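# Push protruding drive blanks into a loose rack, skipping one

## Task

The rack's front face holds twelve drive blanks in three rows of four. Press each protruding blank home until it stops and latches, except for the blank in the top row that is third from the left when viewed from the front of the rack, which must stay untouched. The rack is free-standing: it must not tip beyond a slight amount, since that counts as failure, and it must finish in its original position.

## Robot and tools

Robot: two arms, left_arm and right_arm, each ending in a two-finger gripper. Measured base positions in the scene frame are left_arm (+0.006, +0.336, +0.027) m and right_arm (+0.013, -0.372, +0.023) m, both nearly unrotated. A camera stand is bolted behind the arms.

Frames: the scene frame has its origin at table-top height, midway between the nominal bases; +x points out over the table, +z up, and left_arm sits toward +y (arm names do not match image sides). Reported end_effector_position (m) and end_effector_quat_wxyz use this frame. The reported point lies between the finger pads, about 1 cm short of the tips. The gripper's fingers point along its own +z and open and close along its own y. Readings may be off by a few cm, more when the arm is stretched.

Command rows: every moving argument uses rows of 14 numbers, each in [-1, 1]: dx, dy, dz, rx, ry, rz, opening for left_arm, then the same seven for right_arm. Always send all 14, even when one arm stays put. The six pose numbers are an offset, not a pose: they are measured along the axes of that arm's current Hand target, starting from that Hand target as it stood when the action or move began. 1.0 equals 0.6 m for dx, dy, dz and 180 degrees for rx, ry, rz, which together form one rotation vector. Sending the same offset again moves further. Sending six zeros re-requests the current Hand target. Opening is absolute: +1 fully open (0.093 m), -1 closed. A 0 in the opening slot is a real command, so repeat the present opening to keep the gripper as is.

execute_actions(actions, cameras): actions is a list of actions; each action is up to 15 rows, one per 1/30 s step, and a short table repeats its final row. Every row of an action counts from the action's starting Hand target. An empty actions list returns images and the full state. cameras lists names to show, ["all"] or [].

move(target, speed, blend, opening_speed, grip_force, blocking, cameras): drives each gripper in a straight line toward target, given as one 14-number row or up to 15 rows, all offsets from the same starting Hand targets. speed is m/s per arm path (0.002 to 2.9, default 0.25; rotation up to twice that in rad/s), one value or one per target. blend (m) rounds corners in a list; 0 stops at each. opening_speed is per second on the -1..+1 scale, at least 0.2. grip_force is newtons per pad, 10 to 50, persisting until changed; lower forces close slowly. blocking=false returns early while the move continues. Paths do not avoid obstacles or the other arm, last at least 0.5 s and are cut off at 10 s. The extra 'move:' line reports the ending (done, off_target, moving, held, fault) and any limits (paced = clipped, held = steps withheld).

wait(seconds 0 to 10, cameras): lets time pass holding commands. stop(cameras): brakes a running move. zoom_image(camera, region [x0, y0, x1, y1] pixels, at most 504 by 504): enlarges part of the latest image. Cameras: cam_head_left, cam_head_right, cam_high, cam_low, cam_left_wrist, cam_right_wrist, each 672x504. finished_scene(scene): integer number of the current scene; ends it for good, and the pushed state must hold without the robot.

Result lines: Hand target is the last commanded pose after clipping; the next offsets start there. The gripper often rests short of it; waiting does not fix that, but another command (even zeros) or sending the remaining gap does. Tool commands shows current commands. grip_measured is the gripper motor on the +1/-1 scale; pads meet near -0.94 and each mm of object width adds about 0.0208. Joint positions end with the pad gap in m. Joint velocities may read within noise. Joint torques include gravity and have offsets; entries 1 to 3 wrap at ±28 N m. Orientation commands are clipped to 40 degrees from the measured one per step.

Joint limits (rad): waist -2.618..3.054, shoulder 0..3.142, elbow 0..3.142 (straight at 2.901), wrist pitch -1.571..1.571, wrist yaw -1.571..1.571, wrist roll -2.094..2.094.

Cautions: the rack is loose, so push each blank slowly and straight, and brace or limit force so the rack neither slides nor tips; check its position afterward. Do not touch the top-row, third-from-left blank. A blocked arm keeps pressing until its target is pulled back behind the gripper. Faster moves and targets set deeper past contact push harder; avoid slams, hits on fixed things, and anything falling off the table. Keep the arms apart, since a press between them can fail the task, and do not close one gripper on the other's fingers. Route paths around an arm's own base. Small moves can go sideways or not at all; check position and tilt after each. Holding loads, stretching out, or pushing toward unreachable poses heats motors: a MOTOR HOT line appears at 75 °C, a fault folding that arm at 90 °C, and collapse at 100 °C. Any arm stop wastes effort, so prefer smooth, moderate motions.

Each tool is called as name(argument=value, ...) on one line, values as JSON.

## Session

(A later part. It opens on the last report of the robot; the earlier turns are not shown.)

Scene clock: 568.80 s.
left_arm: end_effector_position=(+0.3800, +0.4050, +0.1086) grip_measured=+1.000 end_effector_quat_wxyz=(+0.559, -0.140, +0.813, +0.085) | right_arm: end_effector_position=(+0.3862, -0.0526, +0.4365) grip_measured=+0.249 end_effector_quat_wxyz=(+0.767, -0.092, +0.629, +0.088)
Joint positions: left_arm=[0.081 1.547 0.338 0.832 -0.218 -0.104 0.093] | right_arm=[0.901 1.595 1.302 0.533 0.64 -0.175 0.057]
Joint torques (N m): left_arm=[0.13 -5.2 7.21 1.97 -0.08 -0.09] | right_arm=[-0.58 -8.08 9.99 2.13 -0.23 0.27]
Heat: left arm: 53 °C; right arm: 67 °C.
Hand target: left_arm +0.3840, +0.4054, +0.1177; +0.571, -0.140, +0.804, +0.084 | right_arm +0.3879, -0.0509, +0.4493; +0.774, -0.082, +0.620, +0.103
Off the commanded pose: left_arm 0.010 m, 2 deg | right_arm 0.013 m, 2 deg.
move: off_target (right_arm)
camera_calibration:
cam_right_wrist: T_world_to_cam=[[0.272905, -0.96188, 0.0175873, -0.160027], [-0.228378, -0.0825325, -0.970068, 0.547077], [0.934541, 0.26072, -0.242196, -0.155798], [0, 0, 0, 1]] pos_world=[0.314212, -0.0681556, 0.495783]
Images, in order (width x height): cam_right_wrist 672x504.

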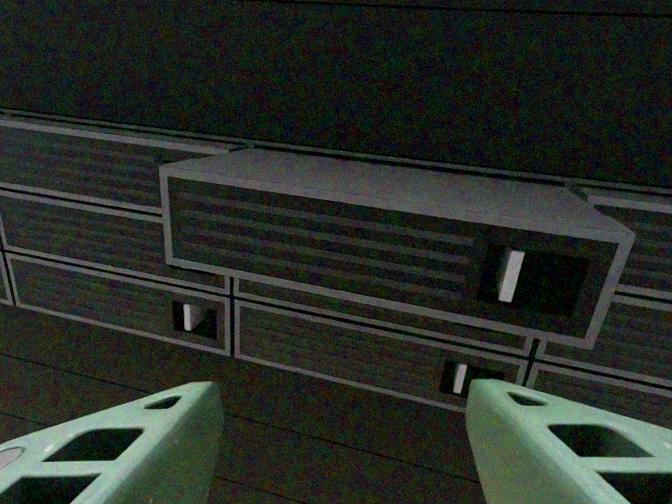

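move(target=[0,0,0,0,0,0,1, 0.2637,-0.27,-0.3463,0,0.45,0,0.25], speed=0.3, cameras=["cam_high","cam_head_left","cam_head_right"])

zoom_image(camera="cam_high", region=[150, 50, 400, 130])

zoom_image(camera="cam_head_left", region=[150, 95, 390, 160])

zoom_image(camera="cam_head_right", region=[170, 100, 390, 160])

Scene clock: 596.93 s.
left_arm: end_effector_position=(+0.3800, +0.4050, +0.1086) grip_measured=+1.000 end_effector_quat_wxyz=(+0.559, -0.140, +0.813, +0.085) | right_arm: end_effector_position=(+0.2689, -0.2507, +0.2472) grip_measured=+0.249 end_effector_quat_wxyz=(+0.194, -0.124, +0.973, +0.023)
Joint positions: left_arm=[0.081 1.547 0.338 0.832 -0.218 -0.104 0.093] | right_arm=[0.487 1.318 1.399 -1.271 0.096 0.228 0.057]
Joint torques (N m): left_arm=[0.13 -5.19 7.24 1.98 -0.08 -0.08] | right_arm=[-0.8 -4.1 7.98 0.87 -0.09 -0.03]
Heat: left arm: 53 °C; right arm: 66 °C.
Hand target: left_arm +0.3840, +0.4054, +0.1177; +0.571, -0.140, +0.804, +0.084 | right_arm +0.2678, -0.2509, +0.2493; +0.186, -0.129, +0.974, +0.025
Off the commanded pose: left_arm 0.010 m, 2 deg | right_arm 0.002 m, 1 deg.
move: done
Images, in order (width x height): cam_head_left 672x504, cam_head_right 672x504, cam_high 672x504.

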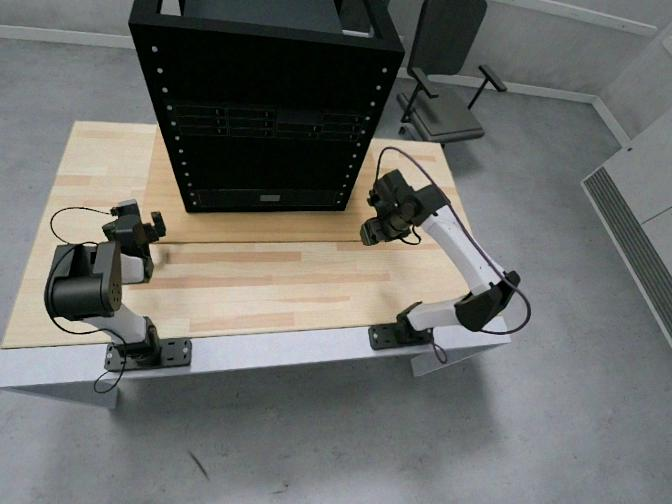

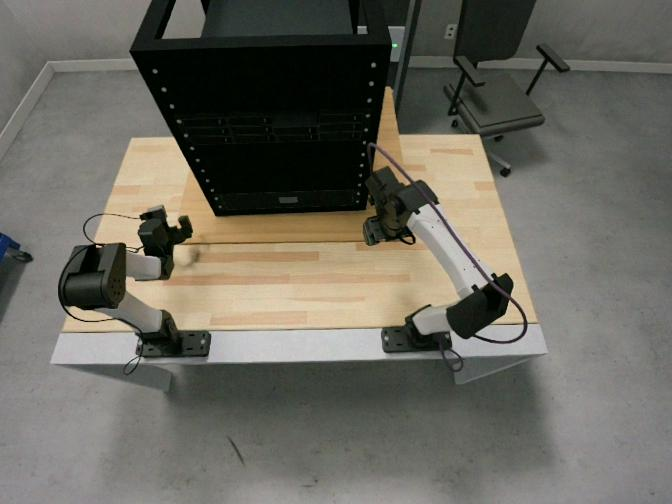

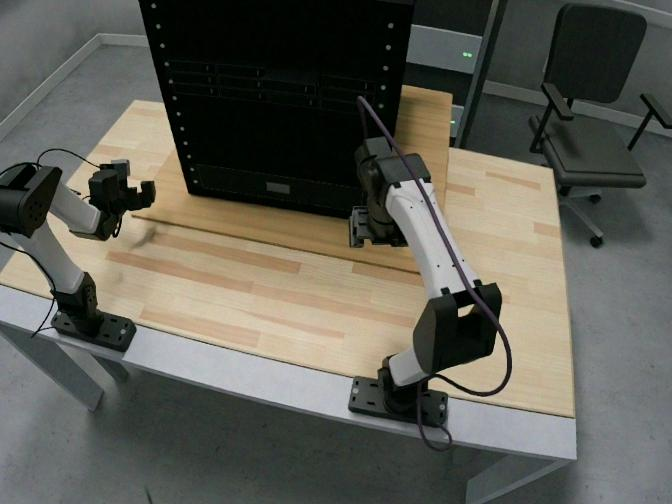

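Scaled by 2.016 from the camera's 672x504 image, which has a finer 960x720 frame.

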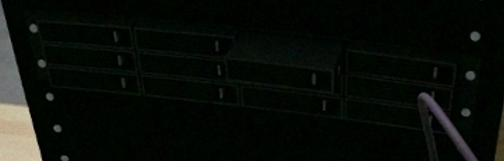

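Scaled by 2.100 from the camera's 672x504 image, which has a finer 960x720 frame.

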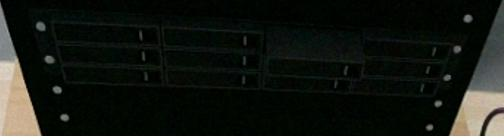

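Scaled by 2.291 from the camera's 672x504 image, which has a finer 960x720 frame.

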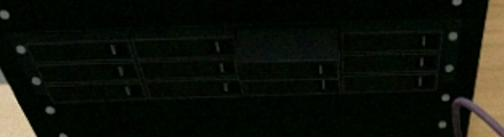

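move(target=[[0,0,0,0,0,0,1, -0.4068,0.271,-0.2598,0,-0.45,0,-0.92],[0,0,0,0,0,0,1, -0.4322,0.265,-0.2497,0,-0.45,0,-0.92]], speed=[0.3,0.03], blend=[0,0], cameras=["cam_right_wrist"])

Scene clock: 676.23 s.
left_arm: end_effector_position=(+0.3800, +0.4050, +0.1086) grip_measured=+1.000 end_effector_quat_wxyz=(+0.559, -0.140, +0.813, +0.085) | right_arm: end_effector_position=(+0.4036, -0.0495, +0.4710) grip_measured=-0.918 end_effector_quat_wxyz=(+0.765, -0.090, +0.631, +0.093)
Joint positions: left_arm=[0.081 1.547 0.338 0.832 -0.218 -0.104 0.093] | right_arm=[0.867 1.646 1.498 0.378 0.606 -0.153 0.001]
Joint torques (N m): left_arm=[0.13 -5.18 7.24 1.98 -0.08 -0.08] | right_arm=[-0.76 -8.5 9.95 2.21 -0.22 0.13]
Heat: left arm: 54 °C; right arm: 59 °C.
Hand target: left_arm +0.3840, +0.4054, +0.1177; +0.571, -0.140, +0.804, +0.084 | right_arm +0.4057, -0.0492, +0.4843; +0.774, -0.082, +0.620, +0.103
Off the commanded pose: left_arm 0.010 m, 2 deg | right_arm 0.014 m, 2 deg.
move: off_target (right_arm)
camera_calibration:
cam_right_wrist: T_world_to_cam=[[0.277303, -0.96075, 0.00786966, -0.159567], [-0.233956, -0.075467, -0.969314, 0.587047], [0.931862, 0.266953, -0.245701, -0.161536], [0, 0, 0, 1]] pos_world=[0.332121, -0.0658792, 0.530599]
Images, in order (width x height): cam_right_wrist 672x504.

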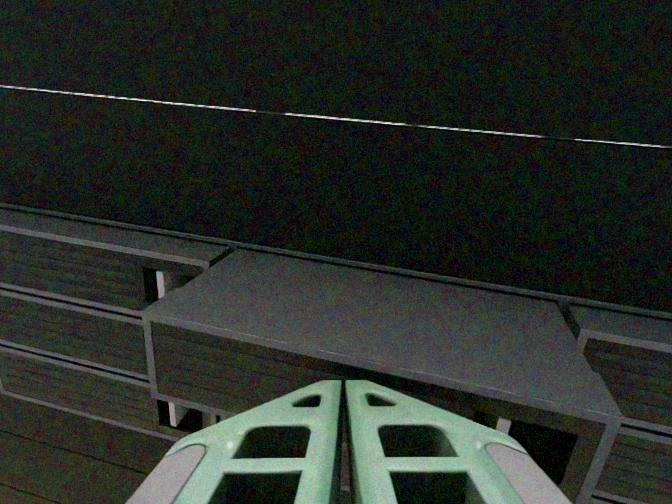

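move(target=[[0,0,0,0,0,0,1, -0.0089,0.0099,-0.0418,0,0,0,-0.92],[0,0,0,0,0,0,1, 0.0499,0.0049,-0.0417,0,0,0,-0.92]], speed=[0.08,0.08], blend=[0.005,0], cameras=["cam_right_wrist"])

Scene clock: 696.27 s.
left_arm: end_effector_position=(+0.3800, +0.4050, +0.1086) grip_measured=+1.000 end_effector_quat_wxyz=(+0.559, -0.140, +0.813, +0.085) | right_arm: end_effector_position=(+0.3916, -0.0402, +0.4314) grip_measured=-0.918 end_effector_quat_wxyz=(+0.761, -0.098, +0.634, +0.097)
Joint positions: left_arm=[0.081 1.547 0.338 0.832 -0.218 -0.104 0.093] | right_arm=[0.903 1.634 1.339 0.514 0.625 -0.156 0.001]
Joint torques (N m): left_arm=[0.13 -5.18 7.24 1.98 -0.08 -0.08] | right_arm=[-0.79 -12.03 6.95 2.33 -0.06 0.04]
Heat: left arm: 54 °C; right arm: 61 °C.
Hand target: left_arm +0.3840, +0.4054, +0.1177; +0.571, -0.140, +0.804, +0.084 | right_arm +0.3878, -0.0511, +0.4497; +0.774, -0.082, +0.620, +0.103
Off the commanded pose: left_arm 0.010 m, 2 deg | right_arm 0.022 m, 3 deg.
move: off_target (right_arm)
camera_calibration:
cam_right_wrist: T_world_to_cam=[[0.29341, -0.955888, 0.013778, -0.155695], [-0.241695, -0.0881169, -0.966343, 0.547769], [0.924929, 0.280204, -0.256887, -0.154444], [0, 0, 0, 1]] pos_world=[0.320925, -0.0572834, 0.491804]
Images, in order (width x height): cam_right_wrist 672x504.

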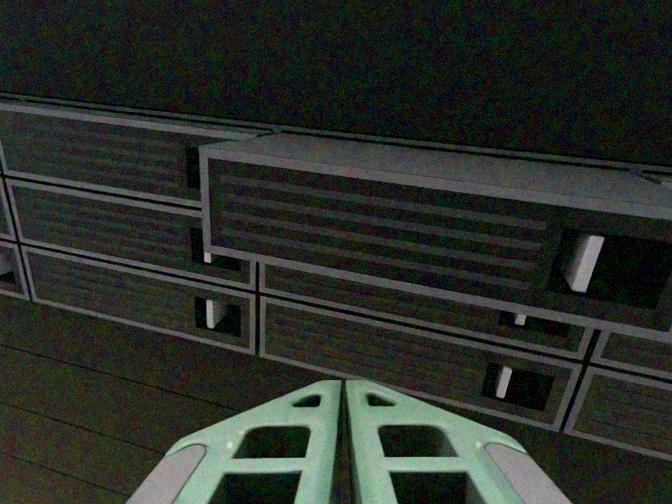

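move(target=[[0,0,0,0,0,0,1, -0.024,0.015,-0.1,0,0,0,-0.92],[0,0,0,0,0,0,1, 0,0,0,0,0,0,-0.92]], speed=[0.15,0.08], blend=[0,0], cameras=["cam_right_wrist"])

Scene clock: 717.10 s.
left_arm: end_effector_position=(+0.3800, +0.4050, +0.1086) grip_measured=+1.000 end_effector_quat_wxyz=(+0.559, -0.140, +0.813, +0.085) | right_arm: end_effector_position=(+0.3861, -0.0524, +0.4366) grip_measured=-0.918 end_effector_quat_wxyz=(+0.767, -0.094, +0.629, +0.086)
Joint positions: left_arm=[0.081 1.547 0.338 0.832 -0.218 -0.104 0.093] | right_arm=[0.901 1.595 1.302 0.534 0.64 -0.182 0.001]
Joint torques (N m): left_arm=[0.16 -5.18 7.24 1.98 -0.09 -0.08] | right_arm=[-0.61 -8.17 9.98 2.11 -0.25 0.34]
Heat: left arm: 54 °C; right arm: 64 °C.
Hand target: left_arm +0.3840, +0.4054, +0.1177; +0.571, -0.140, +0.804, +0.084 | right_arm +0.3878, -0.0510, +0.4495; +0.774, -0.082, +0.620, +0.103
Off the commanded pose: left_arm 0.010 m, 2 deg | right_arm 0.013 m, 3 deg.
move: off_target (right_arm)
camera_calibration:
cam_right_wrist: T_world_to_cam=[[0.272127, -0.961978, 0.0233319, -0.161995], [-0.226733, -0.0876655, -0.970004, 0.546276], [0.935168, 0.258674, -0.241969, -0.156194], [0, 0, 0, 1]] pos_world=[0.314009, -0.0675431, 0.495875]
Images, in order (width x height): cam_right_wrist 672x504.

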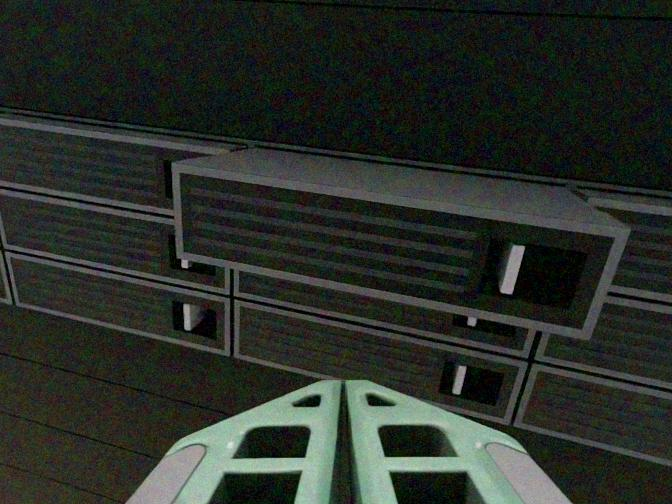

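move(target=[0,0,0,0,0,0,1, 0.2637,-0.27,-0.3463,0,0.45,0,-0.92], speed=0.35, cameras=["cam_high","cam_head_left","cam_head_right"])

zoom_image(camera="cam_high", region=[150, 50, 400, 130])

zoom_image(camera="cam_head_left", region=[150, 95, 390, 160])

zoom_image(camera="cam_head_right", region=[170, 100, 390, 160])

Scene clock: 736.40 s.
left_arm: end_effector_position=(+0.3800, +0.4050, +0.1086) grip_measured=+1.000 end_effector_quat_wxyz=(+0.559, -0.140, +0.813, +0.085) | right_arm: end_effector_position=(+0.2688, -0.2507, +0.2477) grip_measured=-0.918 end_effector_quat_wxyz=(+0.194, -0.124, +0.973, +0.023)
Joint positions: left_arm=[0.081 1.547 0.338 0.832 -0.218 -0.104 0.093] | right_arm=[0.487 1.318 1.401 -1.272 0.096 0.228 0.001]
Joint torques (N m): left_arm=[0.16 -5.2 7.23 1.97 -0.08 -0.08] | right_arm=[-0.81 -4.11 7.92 0.86 -0.07 -0.01]
Heat: left arm: 54 °C; right arm: 63 °C.
Hand target: left_arm +0.3840, +0.4054, +0.1177; +0.571, -0.140, +0.804, +0.084 | right_arm +0.2676, -0.2510, +0.2496; +0.186, -0.129, +0.974, +0.025
Off the commanded pose: left_arm 0.010 m, 2 deg | right_arm 0.002 m, 1 deg.
move: done
Images, in order (width x height): cam_head_left 672x504, cam_head_right 672x504, cam_high 672x504.

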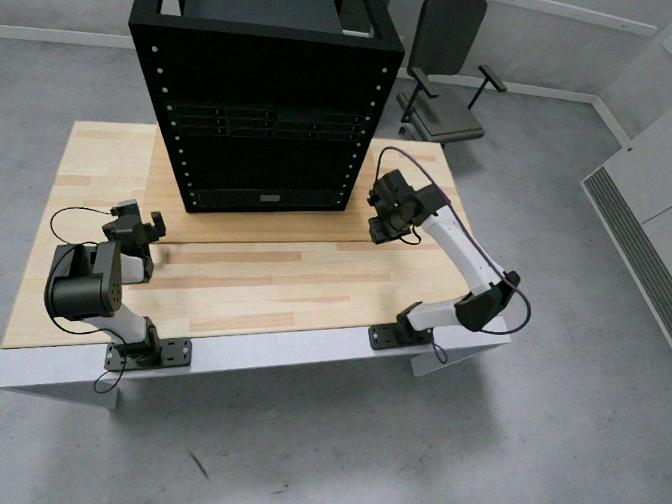

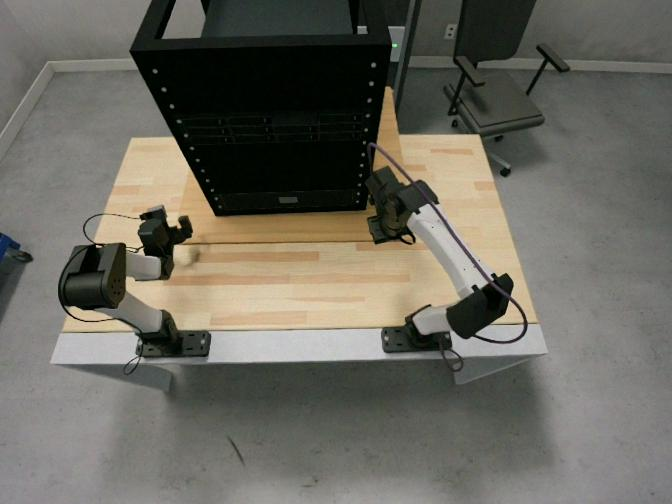

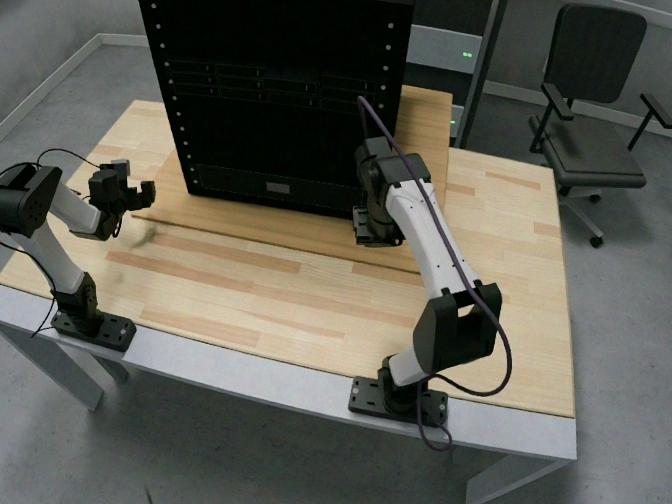

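Scaled by 2.016 from the camera's 672x504 image, which has a finer 960x720 frame.

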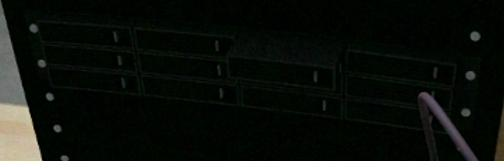

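Scaled by 2.100 from the camera's 672x504 image, which has a finer 960x720 frame.

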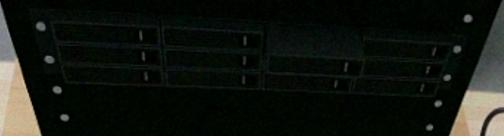

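Scaled by 2.291 from the camera's 672x504 image, which has a finer 960x720 frame.

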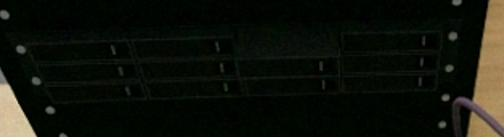

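finished_scene(scene=2)

The scene is finished: the task was done.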